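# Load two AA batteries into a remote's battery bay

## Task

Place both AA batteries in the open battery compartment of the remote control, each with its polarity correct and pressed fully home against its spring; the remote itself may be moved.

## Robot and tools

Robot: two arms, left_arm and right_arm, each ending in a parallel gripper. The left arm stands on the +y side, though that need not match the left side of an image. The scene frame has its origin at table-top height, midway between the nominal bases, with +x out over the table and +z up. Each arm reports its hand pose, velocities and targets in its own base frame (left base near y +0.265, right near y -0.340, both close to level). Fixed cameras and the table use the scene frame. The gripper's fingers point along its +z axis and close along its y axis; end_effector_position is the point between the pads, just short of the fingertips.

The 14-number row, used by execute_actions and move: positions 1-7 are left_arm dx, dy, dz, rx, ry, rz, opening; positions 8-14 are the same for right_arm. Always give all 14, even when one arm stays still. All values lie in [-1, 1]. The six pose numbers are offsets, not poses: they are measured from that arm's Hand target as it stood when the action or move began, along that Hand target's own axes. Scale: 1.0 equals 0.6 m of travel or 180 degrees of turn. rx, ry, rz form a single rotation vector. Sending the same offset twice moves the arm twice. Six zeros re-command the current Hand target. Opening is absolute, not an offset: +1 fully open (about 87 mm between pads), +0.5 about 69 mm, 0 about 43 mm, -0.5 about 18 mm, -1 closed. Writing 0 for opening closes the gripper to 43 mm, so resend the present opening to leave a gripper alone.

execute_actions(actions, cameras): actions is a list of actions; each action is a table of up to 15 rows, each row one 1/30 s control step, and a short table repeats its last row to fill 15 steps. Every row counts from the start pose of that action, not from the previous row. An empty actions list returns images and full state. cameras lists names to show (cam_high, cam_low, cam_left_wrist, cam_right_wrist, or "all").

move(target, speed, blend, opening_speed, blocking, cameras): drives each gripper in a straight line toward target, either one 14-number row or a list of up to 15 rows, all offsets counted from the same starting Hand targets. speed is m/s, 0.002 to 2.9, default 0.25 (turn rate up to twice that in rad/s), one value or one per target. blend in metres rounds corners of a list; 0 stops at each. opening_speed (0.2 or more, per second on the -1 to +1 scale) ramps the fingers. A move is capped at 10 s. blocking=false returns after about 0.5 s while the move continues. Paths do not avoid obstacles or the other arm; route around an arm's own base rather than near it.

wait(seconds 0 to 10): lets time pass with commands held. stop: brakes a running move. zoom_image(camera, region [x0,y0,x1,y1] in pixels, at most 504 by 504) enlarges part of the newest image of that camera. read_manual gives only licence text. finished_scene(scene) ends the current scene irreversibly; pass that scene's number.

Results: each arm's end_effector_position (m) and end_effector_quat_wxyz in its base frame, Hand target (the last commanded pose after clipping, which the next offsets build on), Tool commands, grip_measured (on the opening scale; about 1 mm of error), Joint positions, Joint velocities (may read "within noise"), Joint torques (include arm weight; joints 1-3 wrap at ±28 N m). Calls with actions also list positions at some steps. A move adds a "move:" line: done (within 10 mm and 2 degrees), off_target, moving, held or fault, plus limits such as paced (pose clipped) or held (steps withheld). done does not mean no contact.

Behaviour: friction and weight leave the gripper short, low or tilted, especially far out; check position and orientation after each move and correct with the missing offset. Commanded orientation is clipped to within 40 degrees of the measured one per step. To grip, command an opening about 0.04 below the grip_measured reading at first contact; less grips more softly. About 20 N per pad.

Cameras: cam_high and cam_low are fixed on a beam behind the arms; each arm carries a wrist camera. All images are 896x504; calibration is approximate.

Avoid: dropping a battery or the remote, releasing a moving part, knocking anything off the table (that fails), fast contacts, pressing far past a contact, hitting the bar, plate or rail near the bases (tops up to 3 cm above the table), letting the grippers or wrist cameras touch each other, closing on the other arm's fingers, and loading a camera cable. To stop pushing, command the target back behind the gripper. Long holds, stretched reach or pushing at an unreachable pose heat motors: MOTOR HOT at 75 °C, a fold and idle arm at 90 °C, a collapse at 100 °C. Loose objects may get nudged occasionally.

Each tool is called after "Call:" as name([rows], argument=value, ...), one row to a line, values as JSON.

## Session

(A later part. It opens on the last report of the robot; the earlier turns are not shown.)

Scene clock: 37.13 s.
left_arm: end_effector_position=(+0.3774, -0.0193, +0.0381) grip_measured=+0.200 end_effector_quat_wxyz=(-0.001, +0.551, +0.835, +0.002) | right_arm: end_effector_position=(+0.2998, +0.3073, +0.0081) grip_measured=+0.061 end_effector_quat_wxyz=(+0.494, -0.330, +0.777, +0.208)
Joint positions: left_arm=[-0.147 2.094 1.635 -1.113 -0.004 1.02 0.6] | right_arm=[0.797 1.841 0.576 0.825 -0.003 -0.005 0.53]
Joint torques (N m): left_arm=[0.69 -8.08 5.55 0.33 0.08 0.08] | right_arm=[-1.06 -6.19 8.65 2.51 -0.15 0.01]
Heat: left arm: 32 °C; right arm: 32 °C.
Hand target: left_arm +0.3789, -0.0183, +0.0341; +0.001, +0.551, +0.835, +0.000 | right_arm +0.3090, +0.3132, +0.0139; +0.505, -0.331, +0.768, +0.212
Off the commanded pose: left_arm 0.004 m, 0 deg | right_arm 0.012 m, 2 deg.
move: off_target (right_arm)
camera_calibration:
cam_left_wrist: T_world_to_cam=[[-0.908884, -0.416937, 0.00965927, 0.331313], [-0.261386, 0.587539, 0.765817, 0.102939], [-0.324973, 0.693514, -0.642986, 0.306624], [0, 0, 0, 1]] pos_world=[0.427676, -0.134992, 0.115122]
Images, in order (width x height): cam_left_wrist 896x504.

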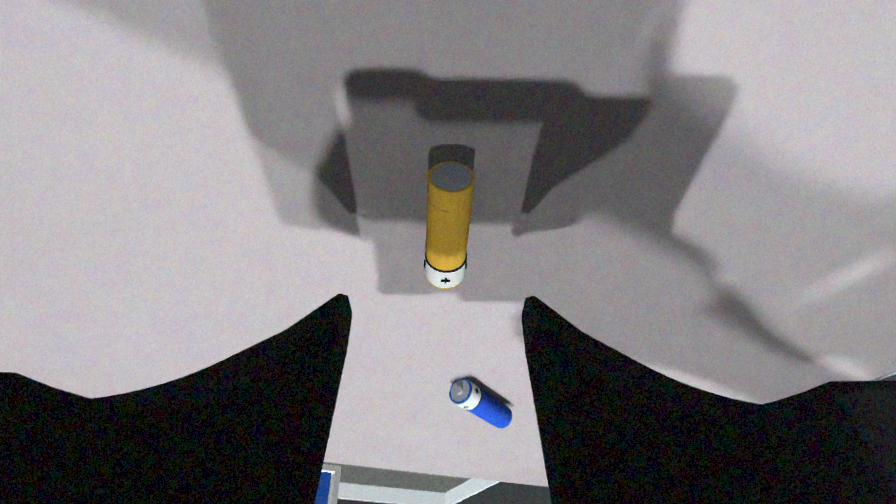

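Call:
move(target=[0.012,-0.0065,0.057,0,0,0,0.2,0,0,0,0,0,0,0], speed=0.12, cameras=["cam_left_wrist"])

Scene clock: 38.43 s.
left_arm: end_effector_position=(+0.3731, -0.0148, +0.0070) grip_measured=+0.200 end_effector_quat_wxyz=(+0.003, +0.550, +0.835, +0.004) | right_arm: end_effector_position=(+0.2998, +0.3073, +0.0081) grip_measured=+0.061 end_effector_quat_wxyz=(+0.494, -0.330, +0.777, +0.208)
Joint positions: left_arm=[-0.137 2.1 1.517 -0.978 -0.004 1.027 0.6] | right_arm=[0.797 1.841 0.576 0.825 -0.003 -0.005 0.53]
Joint torques (N m): left_arm=[0.7 -7.43 5.05 0.35 0.08 0.11] | right_arm=[-1.06 -6.19 8.62 2.51 -0.15 0.01]
Heat: left arm: 32 °C; right arm: 32 °C.
Hand target: left_arm +0.3727, -0.0133, -0.0001; +0.002, +0.551, +0.834, +0.000 | right_arm +0.3090, +0.3132, +0.0139; +0.505, -0.331, +0.768, +0.212
Off the commanded pose: left_arm 0.007 m, 0 deg | right_arm 0.012 m, 2 deg.
move: off_target (right_arm)
camera_calibration:
cam_left_wrist: T_world_to_cam=[[-0.90798, -0.419011, 0.00130585, 0.329253], [-0.270225, 0.587944, 0.762431, 0.126338], [-0.320234, 0.691919, -0.647068, 0.280333], [0, 0, 0, 1]] pos_world=[0.422867, -0.130287, 0.0846405]
Images, in order (width x height): cam_left_wrist 896x504.

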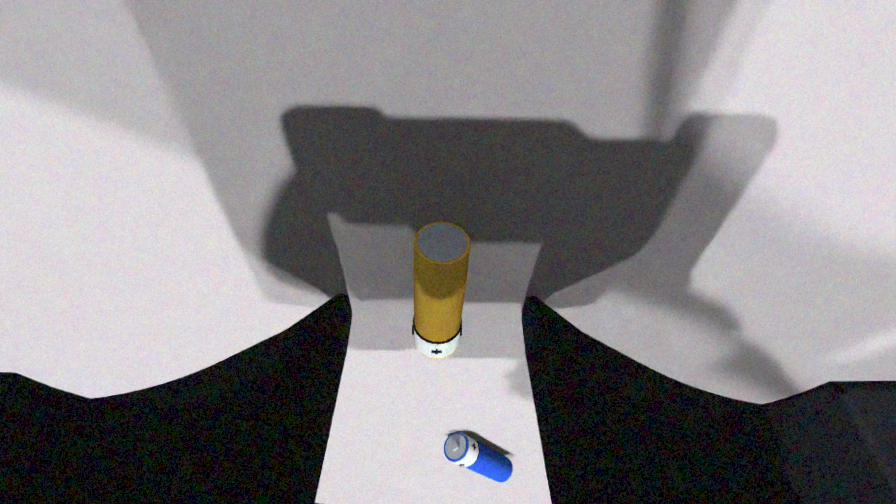

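Call:
move(target=[0.003,0,0.009,0,0,0,0.2,0,0,0,0,0,0,0], speed=0.12)

Call:
move(target=[0,0,0,0,0,0,-0.63,0,0,0,0,0,0,0], opening_speed=0.6, cameras=["cam_left_wrist"])

Scene clock: 39.23 s.
left_arm: end_effector_position=(+0.3739, -0.0143, +0.0061) grip_measured=+0.200 end_effector_quat_wxyz=(+0.005, +0.550, +0.835, +0.006) | right_arm: end_effector_position=(+0.2998, +0.3073, +0.0081) grip_measured=+0.061 end_effector_quat_wxyz=(+0.494, -0.330, +0.777, +0.208)
Joint positions: left_arm=[-0.137 2.1 1.513 -0.97 -0.007 1.028 0.6] | right_arm=[0.797 1.841 0.576 0.825 -0.003 -0.005 0.53]
Joint torques (N m): left_arm=[0.99 -7.1 3.81 0.51 0.11 0.15] | right_arm=[-1.06 -6.17 8.62 2.52 -0.15 0.01]
Heat: left arm: 32 °C; right arm: 32 °C.
Hand target: left_arm +0.3720, -0.0117, -0.0055; +0.001, +0.551, +0.834, +0.000 | right_arm +0.3090, +0.3132, +0.0139; +0.505, -0.331, +0.768, +0.212
Off the commanded pose: left_arm 0.012 m, 1 deg | right_arm 0.012 m, 2 deg.
move: off_target (left_arm, right_arm)

Scene clock: 40.83 s.
left_arm: end_effector_position=(+0.3741, -0.0131, +0.0062) grip_measured=-0.617 end_effector_quat_wxyz=(+0.004, +0.550, +0.835, +0.006) | right_arm: end_effector_position=(+0.2998, +0.3073, +0.0081) grip_measured=+0.061 end_effector_quat_wxyz=(+0.494, -0.330, +0.777, +0.208)
Joint positions: left_arm=[-0.134 2.1 1.513 -0.97 -0.008 1.03 0.191] | right_arm=[0.797 1.841 0.576 0.825 -0.003 -0.005 0.53]
Joint torques (N m): left_arm=[0.81 -7.13 3.85 0.5 0.11 0.12] | right_arm=[-1.07 -6.19 8.64 2.52 -0.15 0.01]
Heat: left arm: 33 °C; right arm: 32 °C.
Hand target: left_arm +0.3720, -0.0117, -0.0055; +0.001, +0.551, +0.835, +0.000 | right_arm +0.3090, +0.3132, +0.0139; +0.505, -0.331, +0.768, +0.212
Off the commanded pose: left_arm 0.012 m, 1 deg | right_arm 0.012 m, 2 deg.
move: off_target (left_arm, right_arm)
camera_calibration:
cam_left_wrist: T_world_to_cam=[[-0.907963, -0.419026, -0.00453841, 0.33086], [-0.273865, 0.585156, 0.763276, 0.127545], [-0.317176, 0.694269, -0.646057, 0.277839], [0, 0, 0, 1]] pos_world=[0.423463, -0.12889, 0.0836498]
Images, in order (width x height): cam_left_wrist 896x504.

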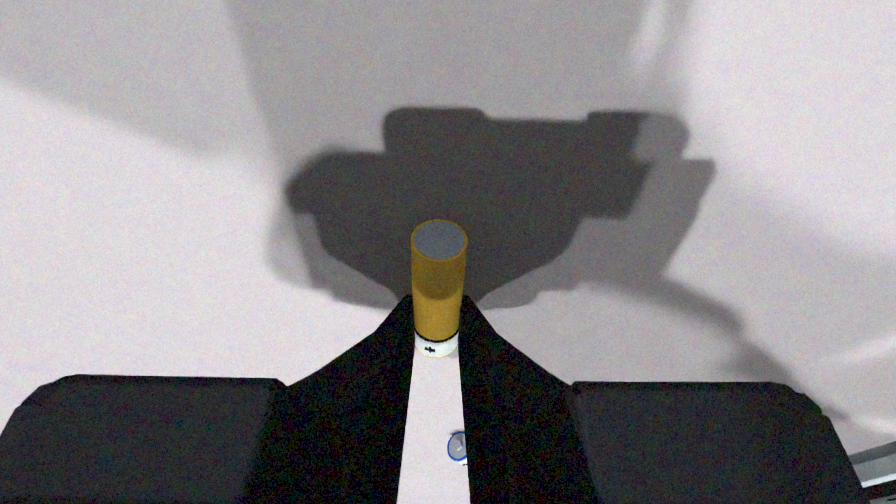

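Call:
move([
  [0,0,-0.2,0,0,0,-0.68,0,0,0,0,0,0,0],
  [-0.305,-0.166,-0.2,0,0,-0.633,-0.68,0,0,0,0,0,0,0],
], cameras=["all"])

Scene clock: 47.10 s.
left_arm: end_effector_position=(+0.3484, -0.2127, +0.1111) grip_measured=-0.617 end_effector_quat_wxyz=(+0.000, -0.398, +0.917, +0.005) | right_arm: end_effector_position=(+0.2998, +0.3073, +0.0081) grip_measured=+0.061 end_effector_quat_wxyz=(+0.494, -0.330, +0.777, +0.208)
Joint positions: left_arm=[-0.453 2.176 2.057 -1.46 -0.006 -1.273 0.191] | right_arm=[0.797 1.841 0.576 0.825 -0.003 -0.005 0.53]
Joint torques (N m): left_arm=[-0.27 -7.86 9.88 0.04 -0.02 -0.07] | right_arm=[-1.06 -6.16 8.62 2.52 -0.14 0.01]
Heat: left arm: 33 °C; right arm: 32 °C.
Hand target: left_arm +0.3519, -0.2190, +0.1146; +0.001, -0.399, +0.917, -0.001 | right_arm +0.3090, +0.3132, +0.0139; +0.505, -0.331, +0.768, +0.212
Off the commanded pose: left_arm 0.008 m, 1 deg | right_arm 0.012 m, 2 deg.
move: off_target (right_arm)
camera_calibration:
cam_left_wrist: T_world_to_cam=[[0.748019, -0.663677, 0.00103936, -0.405134], [-0.431015, -0.484597, 0.761178, -0.0154203], [-0.504673, -0.569824, -0.648542, 0.27274], [0, 0, 0, 1]] pos_world=[0.434046, -0.120937, 0.189042]
cam_right_wrist: T_world_to_cam=[[0.718319, -0.695499, 0.0172994, -0.00482339], [-0.669993, -0.698247, -0.252112, 0.439081], [0.187423, 0.169506, -0.967543, 0.0492867], [0, 0, 0, 1]] pos_world=[0.288408, 0.294878, 0.158468]

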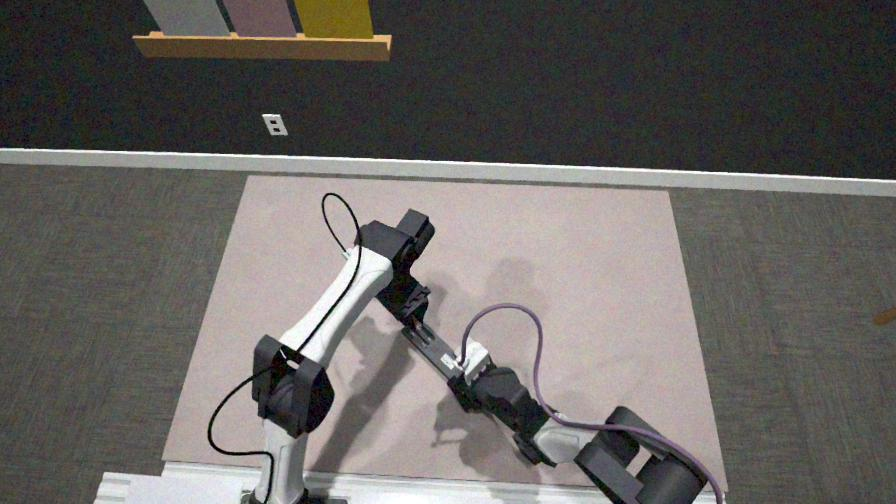

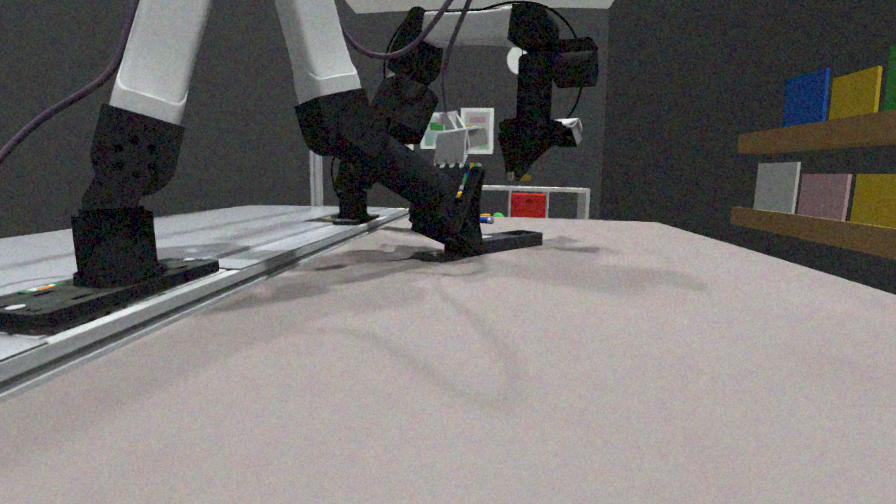

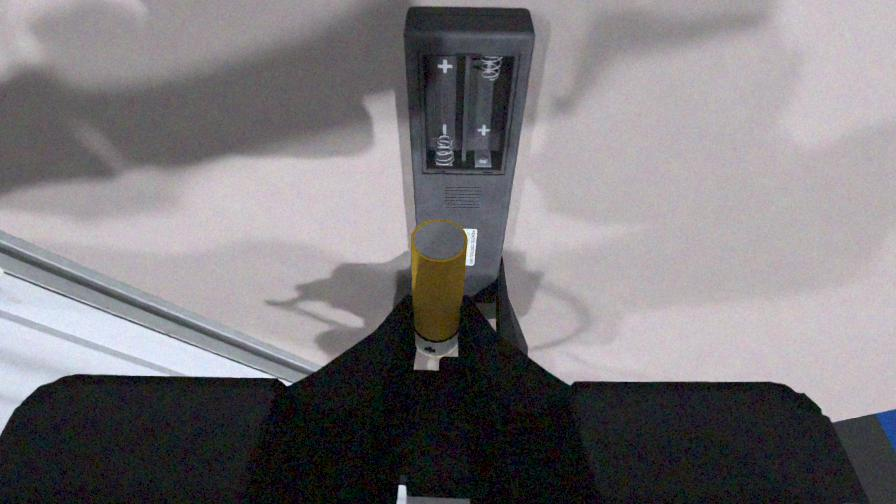

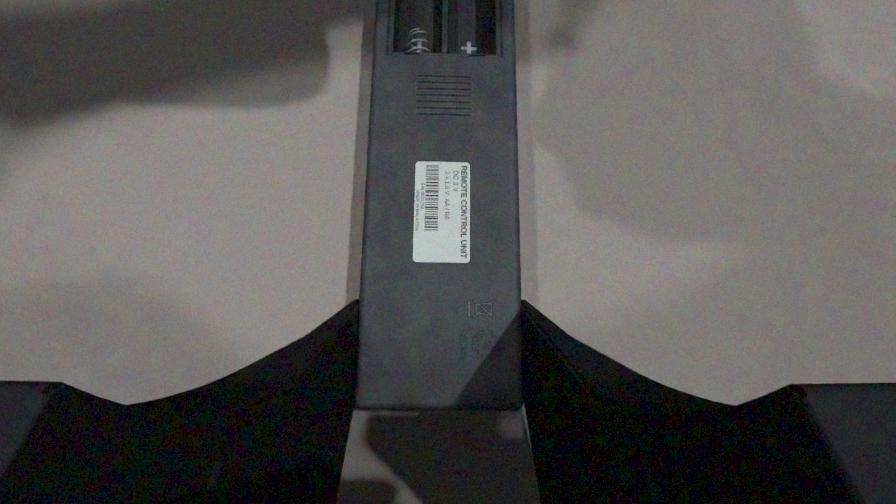

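Call:
move(target=[0.013,-0.03,0.075,0,0.111,0,-0.68,0,0,0,0,0,0,0], cameras=["cam_left_wrist"])

Scene clock: 49.43 s.
left_arm: end_effector_position=(+0.3547, -0.2343, +0.0655) grip_measured=-0.617 end_effector_quat_wxyz=(-0.159, -0.396, +0.902, -0.060) | right_arm: end_effector_position=(+0.2998, +0.3073, +0.0081) grip_measured=+0.061 end_effector_quat_wxyz=(+0.494, -0.330, +0.777, +0.208)
Joint positions: left_arm=[-0.37 2.387 2.131 -1.46 0.309 -1.175 0.191] | right_arm=[0.797 1.841 0.576 0.825 -0.003 -0.005 0.53]
Joint torques (N m): left_arm=[0.53 -9.07 9.51 -0.2 0.21 0.12] | right_arm=[-1.06 -6.17 8.64 2.52 -0.15 0]
Heat: left arm: 33 °C; right arm: 32 °C.
Hand target: left_arm +0.3598, -0.2370, +0.0697; -0.158, -0.393, +0.903, -0.070 | right_arm +0.3090, +0.3132, +0.0139; +0.505, -0.331, +0.768, +0.212
Off the commanded pose: left_arm 0.007 m, 1 deg | right_arm 0.012 m, 2 deg.
move: off_target (right_arm)
camera_calibration:
cam_left_wrist: T_world_to_cam=[[0.752682, -0.658199, -0.0156396, -0.423515], [-0.222367, -0.276503, 0.934932, -0.0250855], [-0.619696, -0.700229, -0.354481, 0.225001], [0, 0, 0, 1]] pos_world=[0.452626, -0.128141, 0.0965882]
Images, in order (width x height): cam_left_wrist 896x504.

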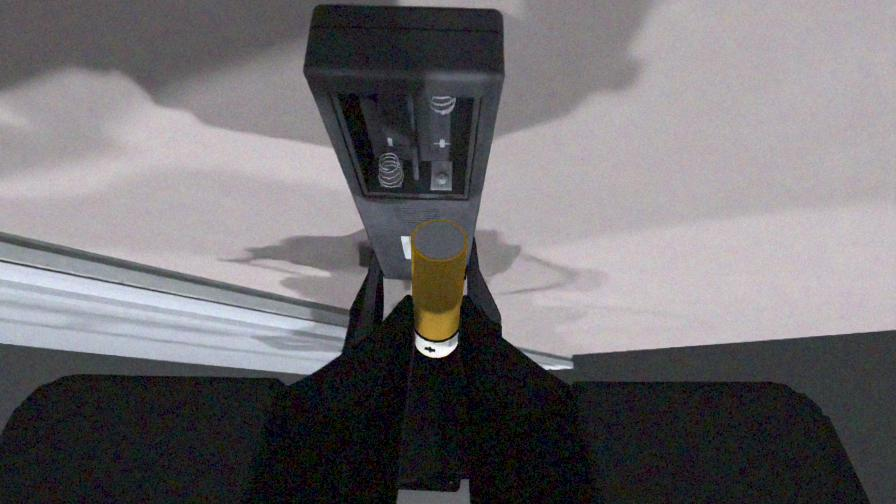

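Call:
move(target=[-0.02,0,0.055,0,0,0,-0.68,0,0,0,0,0,0,0], speed=0.1, cameras=["cam_left_wrist","cam_right_wrist"])

Scene clock: 51.47 s.
left_arm: end_effector_position=(+0.3600, -0.2365, +0.0400) grip_measured=-0.617 end_effector_quat_wxyz=(-0.152, -0.395, +0.904, -0.067) | right_arm: end_effector_position=(+0.2998, +0.3073, +0.0081) grip_measured=+0.061 end_effector_quat_wxyz=(+0.494, -0.330, +0.777, +0.208)
Joint positions: left_arm=[-0.37 2.403 2.06 -1.355 0.31 -1.174 0.191] | right_arm=[0.797 1.841 0.576 0.825 -0.003 -0.005 0.53]
Joint torques (N m): left_arm=[0.54 -9.33 5.23 0.08 0.2 0.11] | right_arm=[-1.06 -6.19 8.64 2.51 -0.15 0.01]
Heat: left arm: 34 °C; right arm: 32 °C.
Hand target: left_arm +0.3600, -0.2371, +0.0346; -0.158, -0.393, +0.903, -0.070 | right_arm +0.3090, +0.3132, +0.0139; +0.505, -0.331, +0.768, +0.212
Off the commanded pose: left_arm 0.005 m, 1 deg | right_arm 0.012 m, 2 deg.
move: off_target (right_arm)
camera_calibration:
cam_left_wrist: T_world_to_cam=[[0.75209, -0.659055, 0.00260129, -0.430047], [-0.238965, -0.269016, 0.93302, 0.00718011], [-0.614212, -0.702337, -0.359815, 0.215506], [0, 0, 0, 1]] pos_world=[0.457516, -0.130135, 0.0719619]
cam_right_wrist: T_world_to_cam=[[0.718319, -0.695499, 0.0172994, -0.00482339], [-0.669993, -0.698247, -0.252112, 0.439081], [0.187423, 0.169506, -0.967543, 0.0492867], [0, 0, 0, 1]] pos_world=[0.288408, 0.294878, 0.158468]
Images, in order (width x height): cam_left_wrist 896x504, cam_right_wrist 896x504.

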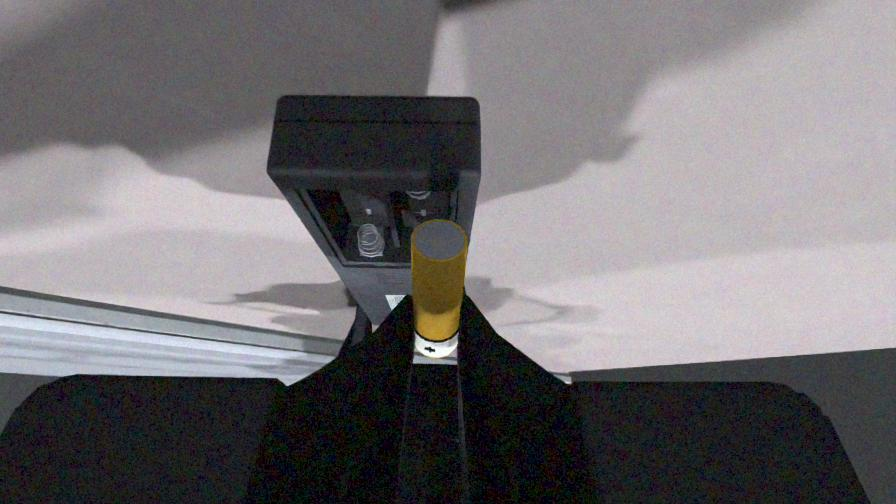

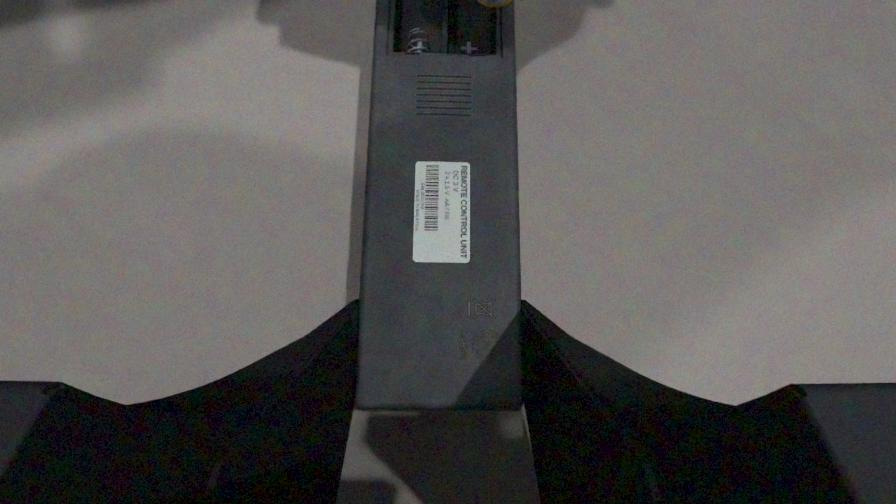

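Call:
move(target=[0.003,0.0085,0,0,0,0,-0.68,0,0,0,0,0,0,0], speed=0.1, cameras=["cam_left_wrist","cam_right_wrist"])

Scene clock: 52.43 s.
left_arm: end_effector_position=(+0.3534, -0.2340, +0.0309) grip_measured=-0.617 end_effector_quat_wxyz=(-0.161, -0.396, +0.902, -0.058) | right_arm: end_effector_position=(+0.2998, +0.3073, +0.0081) grip_measured=+0.061 end_effector_quat_wxyz=(+0.494, -0.330, +0.777, +0.208)
Joint positions: left_arm=[-0.37 2.403 2.019 -1.339 0.311 -1.174 0.191] | right_arm=[0.797 1.841 0.576 0.825 -0.003 -0.005 0.53]
Joint torques (N m): left_arm=[0.59 -11.29 4.94 0.05 0.21 0.11] | right_arm=[-1.06 -6.19 8.64 2.51 -0.15 0.01]
Heat: left arm: 34 °C; right arm: 32 °C.
Hand target: left_arm +0.3551, -0.2348, +0.0352; -0.158, -0.393, +0.903, -0.070 | right_arm +0.3090, +0.3132, +0.0139; +0.505, -0.331, +0.768, +0.212
Off the commanded pose: left_arm 0.005 m, 1 deg | right_arm 0.012 m, 2 deg.
move: off_target (right_arm)
camera_calibration:
cam_left_wrist: T_world_to_cam=[[0.751751, -0.65911, -0.0210758, -0.422549], [-0.216519, -0.276887, 0.936191, 0.00488544], [-0.622889, -0.699219, -0.35086, 0.213399], [0, 0, 0, 1]] pos_world=[0.451633, -0.127941, 0.0613939]
cam_right_wrist: T_world_to_cam=[[0.718319, -0.695499, 0.0172994, -0.00482339], [-0.669993, -0.698247, -0.252112, 0.439081], [0.187423, 0.169506, -0.967543, 0.0492867], [0, 0, 0, 1]] pos_world=[0.288408, 0.294878, 0.158468]
Images, in order (width x height): cam_left_wrist 896x504, cam_right_wrist 896x504.

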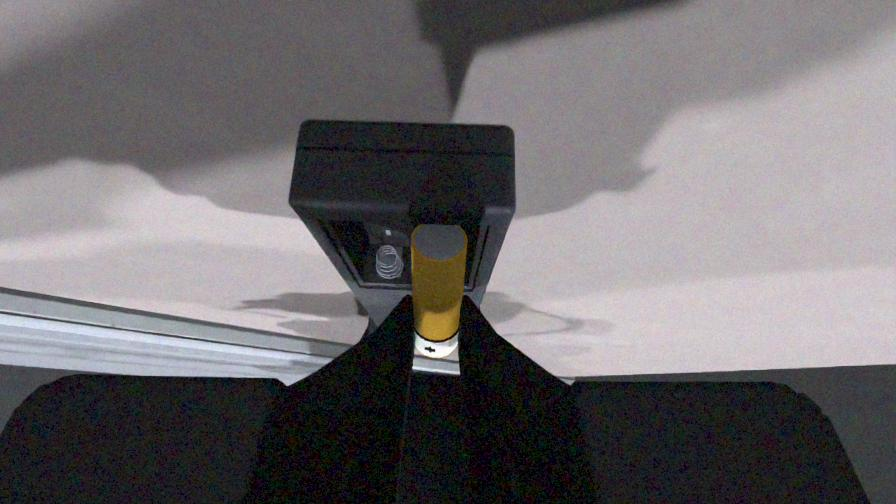

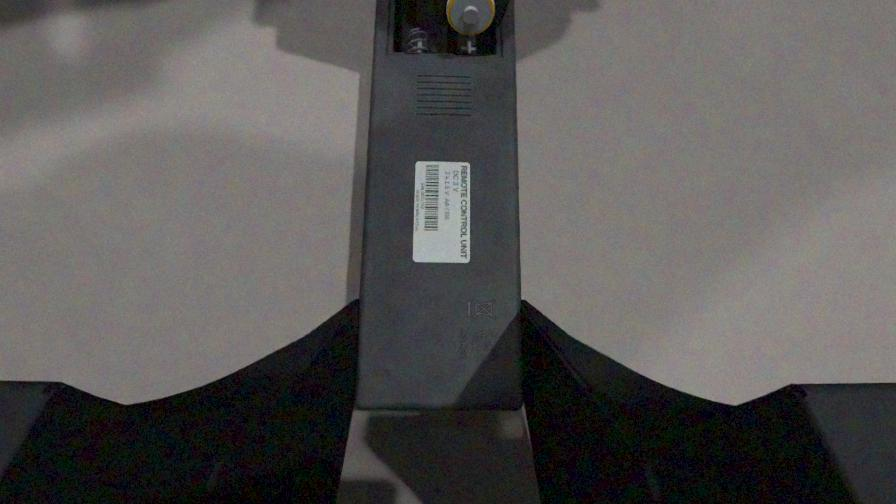

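Call:
move(target=[-0.006,-0.003,0.014,0,0,0,-0.68,0,0,0,0,0,0,0], speed=0.1, cameras=["cam_left_wrist","cam_right_wrist"])

Scene clock: 53.33 s.
left_arm: end_effector_position=(+0.3548, -0.2355, +0.0286) grip_measured=-0.617 end_effector_quat_wxyz=(-0.160, -0.395, +0.902, -0.064) | right_arm: end_effector_position=(+0.2998, +0.3073, +0.0081) grip_measured=+0.061 end_effector_quat_wxyz=(+0.494, -0.330, +0.777, +0.208)
Joint positions: left_arm=[-0.37 2.403 2.01 -1.32 0.316 -1.173 0.191] | right_arm=[0.797 1.841 0.576 0.825 -0.003 -0.005 0.53]
Joint torques (N m): left_arm=[0.55 -10.07 4.96 0.11 0.14 0.11] | right_arm=[-1.06 -6.19 8.65 2.52 -0.15 0.01]
Heat: left arm: 34 °C; right arm: 32 °C.
Hand target: left_arm +0.3567, -0.2357, +0.0261; -0.158, -0.393, +0.903, -0.070 | right_arm +0.3090, +0.3132, +0.0139; +0.505, -0.331, +0.768, +0.212
Off the commanded pose: left_arm 0.003 m, 1 deg | right_arm 0.012 m, 2 deg.
move: off_target (right_arm)
camera_calibration:
cam_left_wrist: T_world_to_cam=[[0.752175, -0.658886, -0.010061, -0.425099], [-0.22286, -0.268723, 0.937081, 0.0110471], [-0.620133, -0.702607, -0.348967, 0.210627], [0, 0, 0, 1]] pos_world=[0.452827, -0.129135, 0.0588728]
cam_right_wrist: T_world_to_cam=[[0.718319, -0.695499, 0.0172994, -0.00482339], [-0.669993, -0.698247, -0.252112, 0.439081], [0.187423, 0.169506, -0.967543, 0.0492867], [0, 0, 0, 1]] pos_world=[0.288408, 0.294878, 0.158468]
Images, in order (width x height): cam_left_wrist 896x504, cam_right_wrist 896x504.

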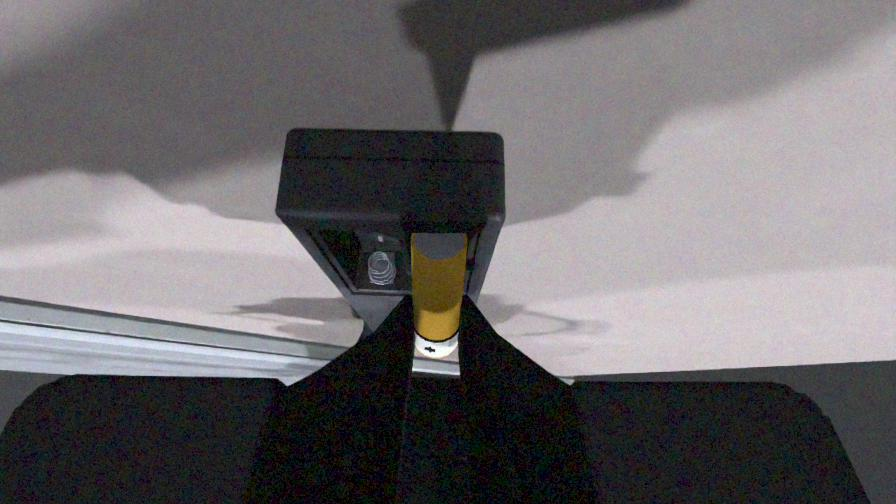

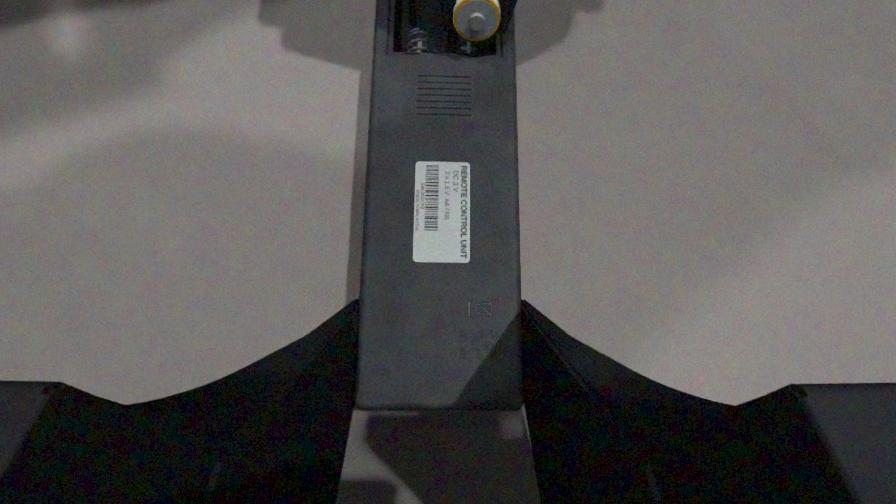

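Call:
move(target=[-0.002,0,0.014,0,0,0,-0.68,0,0,0,0,0,0,0], speed=0.08, cameras=["cam_left_wrist","cam_right_wrist"])

Scene clock: 54.13 s.
left_arm: end_effector_position=(+0.3534, -0.2366, +0.0244) grip_measured=-0.617 end_effector_quat_wxyz=(-0.164, -0.395, +0.901, -0.067) | right_arm: end_effector_position=(+0.2998, +0.3073, +0.0081) grip_measured=+0.061 end_effector_quat_wxyz=(+0.494, -0.330, +0.777, +0.208)
Joint positions: left_arm=[-0.37 2.403 1.989 -1.3 0.327 -1.173 0.191] | right_arm=[0.797 1.841 0.576 0.825 -0.003 -0.005 0.53]
Joint torques (N m): left_arm=[0.27 -9.78 4.38 0.26 0.05 0.06] | right_arm=[-1.06 -6.17 8.64 2.51 -0.15 0.01]
Heat: left arm: 34 °C; right arm: 32 °C.
Hand target: left_arm +0.3557, -0.2369, +0.0177; -0.158, -0.393, +0.903, -0.070 | right_arm +0.3090, +0.3132, +0.0139; +0.505, -0.331, +0.768, +0.212
Off the commanded pose: left_arm 0.007 m, 1 deg | right_arm 0.012 m, 2 deg.
move: off_target (right_arm)
camera_calibration:
cam_left_wrist: T_world_to_cam=[[0.753371, -0.657557, -0.00708916, -0.42502], [-0.2182, -0.260135, 0.940595, 0.0147539], [-0.620339, -0.70707, -0.339457, 0.206354], [0, 0, 0, 1]] pos_world=[0.451427, -0.12973, 0.0531579]
cam_right_wrist: T_world_to_cam=[[0.718319, -0.695499, 0.0172994, -0.00482339], [-0.669993, -0.698247, -0.252112, 0.439081], [0.187423, 0.169506, -0.967543, 0.0492867], [0, 0, 0, 1]] pos_world=[0.288408, 0.294878, 0.158468]
Images, in order (width x height): cam_left_wrist 896x504, cam_right_wrist 896x504.

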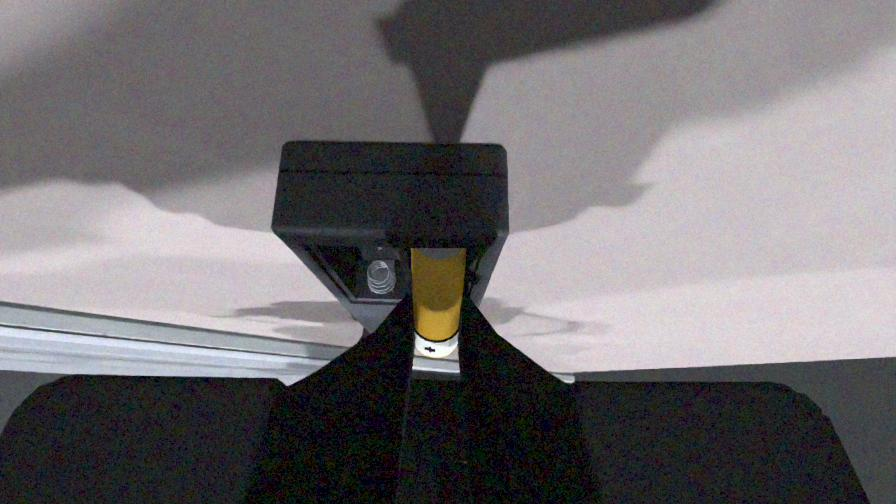

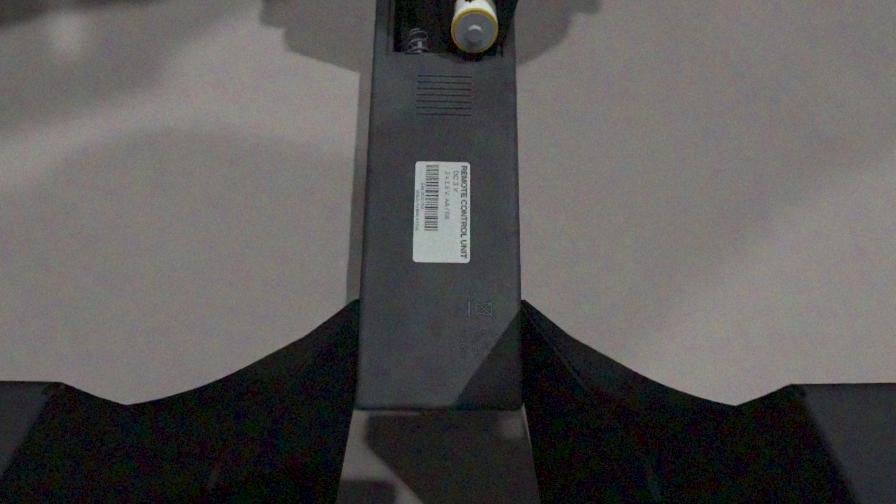

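Call:
move(target=[-0.012,0,0.002,0,-0.035,0,-0.68,0,0,0,0,0,0,0], speed=0.08, cameras=["cam_left_wrist","cam_right_wrist"])

Scene clock: 55.43 s.
left_arm: end_effector_position=(+0.3535, -0.2363, +0.0234) grip_measured=-0.617 end_effector_quat_wxyz=(-0.147, -0.397, +0.904, -0.061) | right_arm: end_effector_position=(+0.2998, +0.3073, +0.0081) grip_measured=+0.061 end_effector_quat_wxyz=(+0.494, -0.330, +0.777, +0.208)
Joint positions: left_arm=[-0.381 2.382 1.964 -1.276 0.295 -1.189 0.191] | right_arm=[0.797 1.841 0.576 0.825 -0.003 -0.005 0.53]
Joint torques (N m): left_arm=[-0.53 -10.88 3.48 0.51 -0.56 -0.13] | right_arm=[-1.06 -6.19 8.65 2.51 -0.15 0.01]
Heat: left arm: 35 °C; right arm: 32 °C.
Hand target: left_arm +0.3600, -0.2322, +0.0142; -0.108, -0.396, +0.910, -0.049 | right_arm +0.3090, +0.3132, +0.0139; +0.505, -0.331, +0.768, +0.212
Off the commanded pose: left_arm 0.012 m, 5 deg | right_arm 0.012 m, 2 deg.
move: off_target (left_arm, right_arm)
camera_calibration:
cam_left_wrist: T_world_to_cam=[[0.753623, -0.657292, -0.00437854, -0.424873], [-0.242664, -0.284407, 0.927484, 0.0189596], [-0.610873, -0.697911, -0.373837, 0.205794], [0, 0, 0, 1]] pos_world=[0.450509, -0.130248, 0.0574883]
cam_right_wrist: T_world_to_cam=[[0.718319, -0.695499, 0.0172994, -0.00482339], [-0.669993, -0.698247, -0.252112, 0.439081], [0.187423, 0.169506, -0.967543, 0.0492867], [0, 0, 0, 1]] pos_world=[0.288408, 0.294878, 0.158468]
Images, in order (width x height): cam_left_wrist 896x504, cam_right_wrist 896x504.

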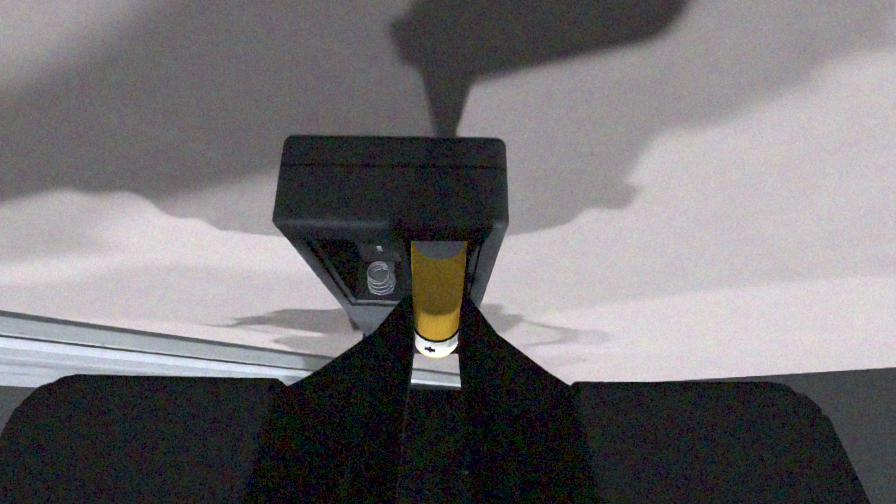

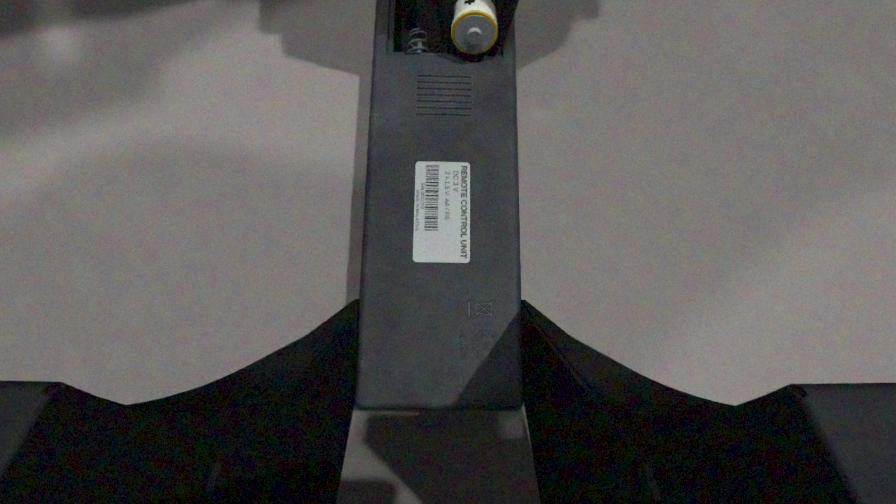

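Call:
move(target=[-0.012,0,0.0,0,-0.03,0,-0.68,0,0,0,0,0,0,0], speed=0.08, cameras=["cam_left_wrist","cam_right_wrist"])

Scene clock: 56.53 s.
left_arm: end_effector_position=(+0.3545, -0.2346, +0.0232) grip_measured=-0.617 end_effector_quat_wxyz=(-0.110, -0.395, +0.911, -0.044) | right_arm: end_effector_position=(+0.2998, +0.3073, +0.0081) grip_measured=+0.061 end_effector_quat_wxyz=(+0.494, -0.330, +0.777, +0.208)
Joint positions: left_arm=[-0.404 2.35 1.935 -1.246 0.221 -1.213 0.191] | right_arm=[0.797 1.841 0.576 0.825 -0.003 -0.005 0.53]
Joint torques (N m): left_arm=[-0.09 -10.52 3.51 0.64 -0.71 -0.15] | right_arm=[-1.06 -6.19 8.64 2.52 -0.15 0.01]
Heat: left arm: 35 °C; right arm: 32 °C.
Hand target: left_arm +0.3647, -0.2271, +0.0124; -0.065, -0.398, +0.915, -0.030 | right_arm +0.3090, +0.3132, +0.0139; +0.505, -0.331, +0.768, +0.212
Off the commanded pose: left_arm 0.017 m, 5 deg | right_arm 0.012 m, 2 deg.
move: off_target (left_arm, right_arm)
camera_calibration:
cam_left_wrist: T_world_to_cam=[[0.748508, -0.663121, -0.00268316, -0.424179], [-0.295269, -0.336908, 0.894041, 0.0270259], [-0.593761, -0.668404, -0.447977, 0.210189], [0, 0, 0, 1]] pos_world=[0.450284, -0.131685, 0.0688596]
cam_right_wrist: T_world_to_cam=[[0.718319, -0.695499, 0.0172994, -0.00482339], [-0.669993, -0.698247, -0.252112, 0.439081], [0.187423, 0.169506, -0.967543, 0.0492867], [0, 0, 0, 1]] pos_world=[0.288408, 0.294878, 0.158468]
Images, in order (width x height): cam_left_wrist 896x504, cam_right_wrist 896x504.

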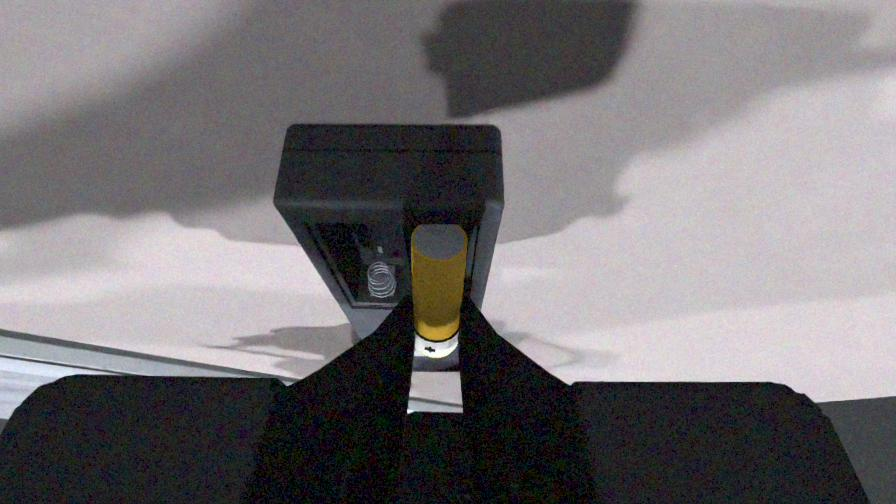

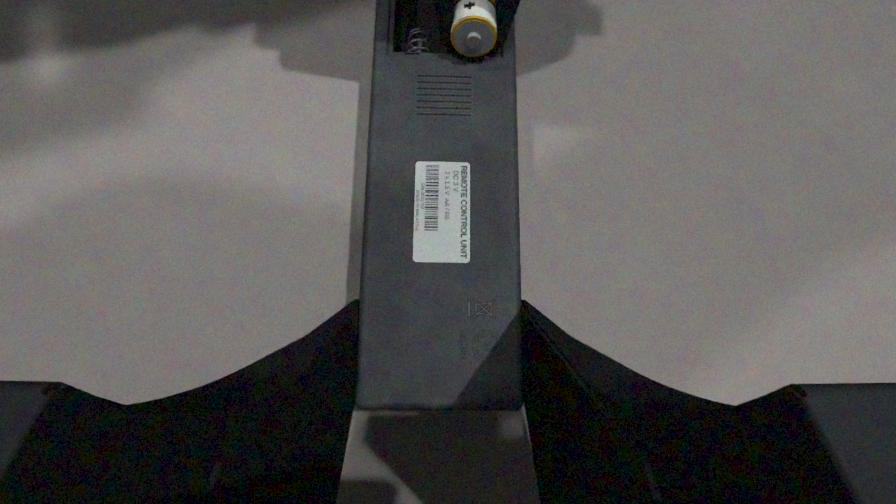

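Call:
move([
  [0.018,0,-0.012,0,0,0,-0.68,0,0,0,0,0,0,0],
  [0.018,0,-0.012,0,0,0,-0.35,0,0,0,0,0,0,0],
], speed=0.08, opening_speed=0.5, cameras=["cam_left_wrist","cam_right_wrist"])

Scene clock: 58.47 s.
left_arm: end_effector_position=(+0.3523, -0.2363, +0.0237) grip_measured=-0.351 end_effector_quat_wxyz=(-0.097, -0.398, +0.912, -0.033) | right_arm: end_effector_position=(+0.3009, +0.3062, +0.0081) grip_measured=+0.061 end_effector_quat_wxyz=(+0.494, -0.329, +0.778, +0.207)
Joint positions: left_arm=[-0.421 2.336 1.924 -1.241 0.189 -1.237 0.325] | right_arm=[0.794 1.841 0.576 0.825 -0.003 -0.005 0.53]
Joint torques (N m): left_arm=[-0.39 -11.26 3.84 0.48 -0.44 -0.12] | right_arm=[-0.73 -6.17 8.65 2.51 -0.15 0.01]
Heat: left arm: 36 °C; right arm: 33 °C.
Hand target: left_arm +0.3581, -0.2341, +0.0210; -0.065, -0.398, +0.915, -0.030 | right_arm +0.3091, +0.3131, +0.0139; +0.505, -0.331, +0.768, +0.211
Off the commanded pose: left_arm 0.007 m, 4 deg | right_arm 0.012 m, 2 deg.
move: off_target (left_arm, right_arm); target 2's new opening was sent with left_arm's hand 0.006 m and 4 deg from that target
camera_calibration:
cam_left_wrist: T_world_to_cam=[[0.750502, -0.660779, -0.0108294, -0.423598], [-0.307723, -0.363915, 0.879132, 0.0236738], [-0.584853, -0.656458, -0.476456, 0.208207], [0, 0, 0, 1]] pos_world=[0.446967, -0.13461, 0.0738018]
cam_right_wrist: T_world_to_cam=[[0.715916, -0.697971, 0.0173432, -0.00481781], [-0.672398, -0.695948, -0.252066, 0.439068], [0.188005, 0.168796, -0.967555, 0.0493103], [0, 0, 0, 1]] pos_world=[0.289407, 0.293882, 0.158468]
Images, in order (width x height): cam_left_wrist 896x504, cam_right_wrist 896x504.

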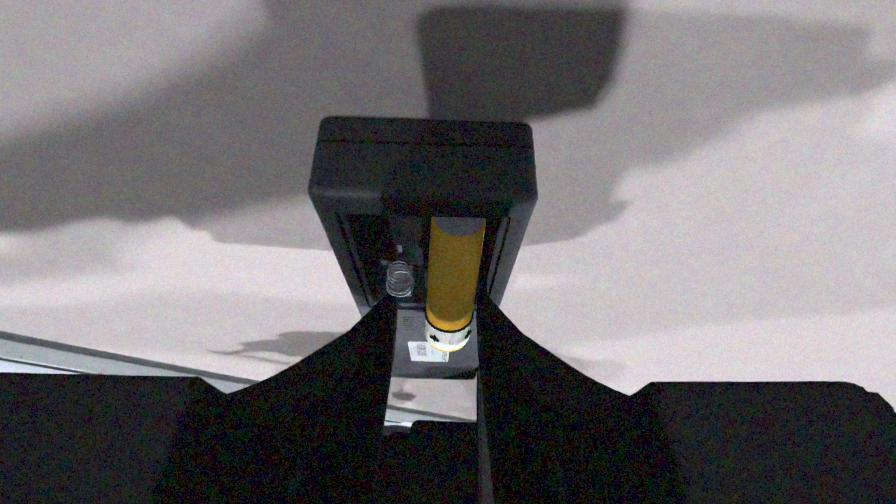

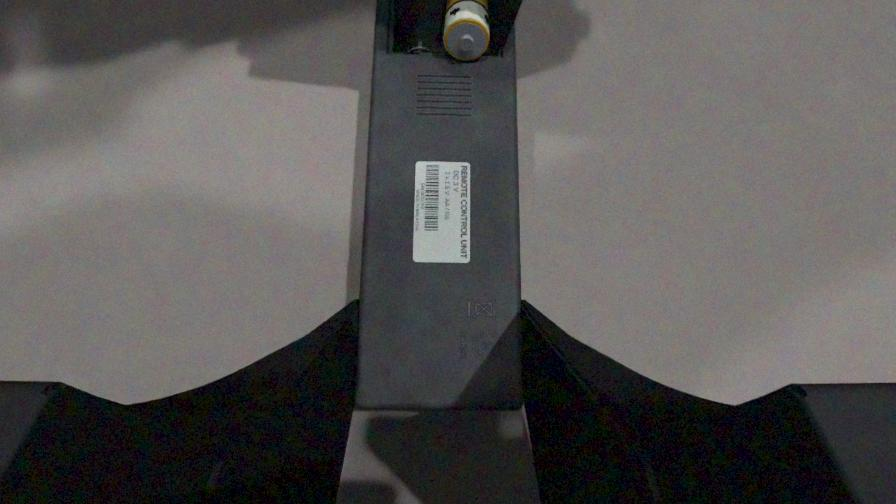

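Call:
move(target=[0.010,-0.003,-0.006,0,0.02,0,-0.35,0,0,0,0,0,0,0], speed=0.08, cameras=["cam_left_wrist","cam_right_wrist"])

Scene clock: 59.33 s.
left_arm: end_effector_position=(+0.3516, -0.2369, +0.0241) grip_measured=-0.350 end_effector_quat_wxyz=(-0.100, -0.398, +0.911, -0.035) | right_arm: end_effector_position=(+0.3009, +0.3062, +0.0081) grip_measured=+0.061 end_effector_quat_wxyz=(+0.494, -0.329, +0.778, +0.207)
Joint positions: left_arm=[-0.421 2.336 1.924 -1.243 0.194 -1.237 0.325] | right_arm=[0.794 1.841 0.576 0.825 -0.003 -0.005 0.53]
Joint torques (N m): left_arm=[0.27 -9.83 6.76 0.14 0.05 0.02] | right_arm=[-0.75 -6.17 8.65 2.52 -0.15 0.01]
Heat: left arm: 36 °C; right arm: 33 °C.
Hand target: left_arm +0.3557, -0.2394, +0.0255; -0.094, -0.397, +0.912, -0.042 | right_arm +0.3091, +0.3131, +0.0139; +0.505, -0.331, +0.768, +0.211
Off the commanded pose: left_arm 0.005 m, 1 deg | right_arm 0.012 m, 2 deg.
move: off_target (right_arm)
camera_calibration:
cam_left_wrist: T_world_to_cam=[[0.750735, -0.660514, -0.0108673, -0.423555], [-0.304545, -0.360647, 0.881582, 0.0224857], [-0.586217, -0.658524, -0.471907, 0.207505], [0, 0, 0, 1]] pos_world=[0.446469, -0.135008, 0.0734974]
cam_right_wrist: T_world_to_cam=[[0.715916, -0.697971, 0.0173432, -0.00481781], [-0.672398, -0.695948, -0.252066, 0.439068], [0.188005, 0.168796, -0.967555, 0.0493103], [0, 0, 0, 1]] pos_world=[0.289407, 0.293882, 0.158468]
Images, in order (width x height): cam_left_wrist 896x504, cam_right_wrist 896x504.

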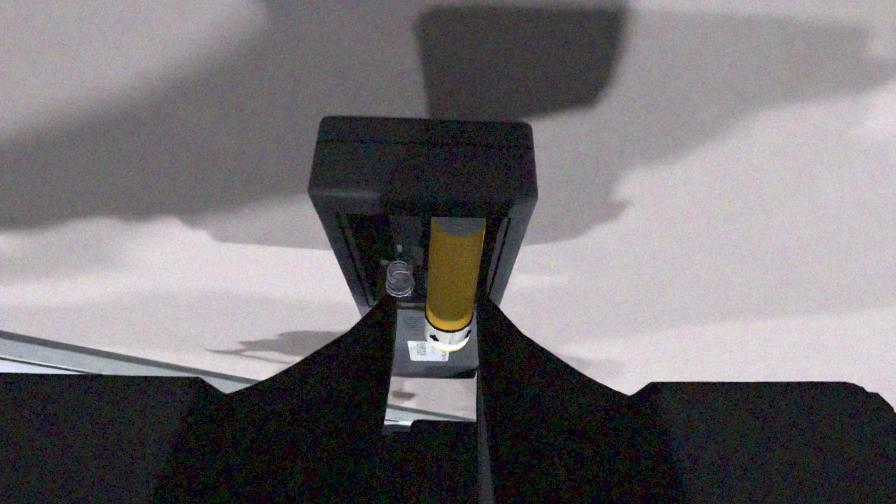

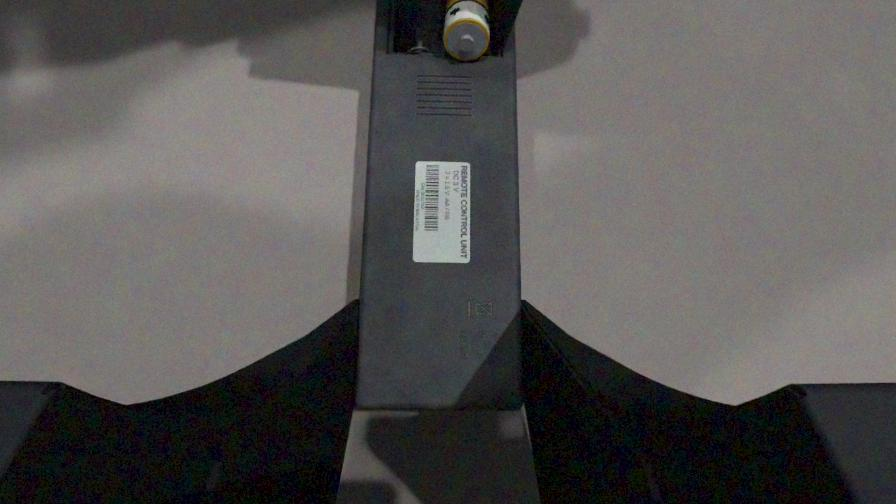

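Call:
move(target=[0.009,0.0,-0.009,0,0.02,0,-0.35,0,0,0,0,0,0,0], speed=0.08, cameras=["cam_left_wrist"])

Scene clock: 60.37 s.
left_arm: end_effector_position=(+0.3466, -0.2401, +0.0283) grip_measured=-0.350 end_effector_quat_wxyz=(-0.122, -0.397, +0.908, -0.046) | right_arm: end_effector_position=(+0.3009, +0.3062, +0.0081) grip_measured=+0.061 end_effector_quat_wxyz=(+0.494, -0.329, +0.778, +0.207)
Joint positions: left_arm=[-0.414 2.336 1.924 -1.259 0.243 -1.227 0.325] | right_arm=[0.794 1.841 0.576 0.825 -0.003 -0.005 0.53]
Joint torques (N m): left_arm=[0.7 -8.69 9.52 -0.14 0.15 0.11] | right_arm=[-0.72 -6.17 8.65 2.52 -0.15 0.01]
Heat: left arm: 36 °C; right arm: 33 °C.
Hand target: left_arm +0.3528, -0.2424, +0.0319; -0.123, -0.395, +0.909, -0.055 | right_arm +0.3091, +0.3131, +0.0139; +0.505, -0.331, +0.768, +0.211
Off the commanded pose: left_arm 0.008 m, 1 deg | right_arm 0.012 m, 2 deg.
move: off_target (right_arm)
camera_calibration:
cam_left_wrist: T_world_to_cam=[[0.751737, -0.659393, -0.00956939, -0.421982], [-0.274635, -0.326223, 0.904519, 0.0133673], [-0.599555, -0.677332, -0.426326, 0.203316], [0, 0, 0, 1]] pos_world=[0.44279, -0.136179, 0.0705501]
Images, in order (width x height): cam_left_wrist 896x504.

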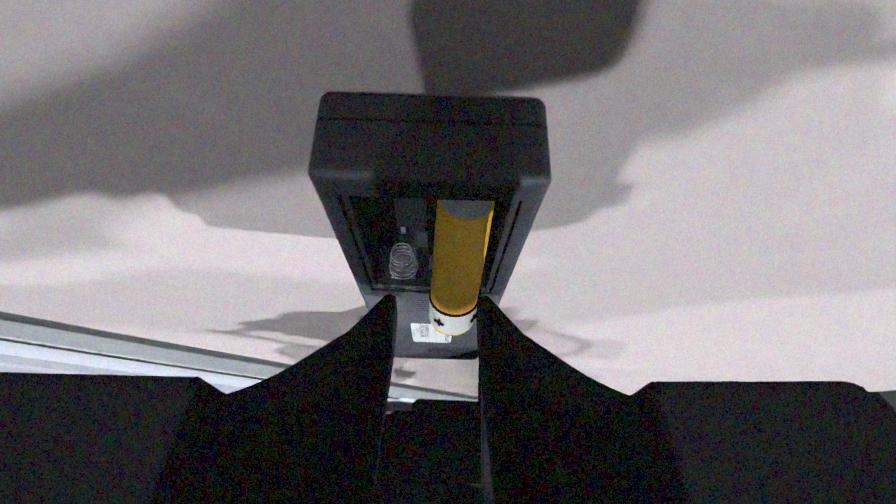

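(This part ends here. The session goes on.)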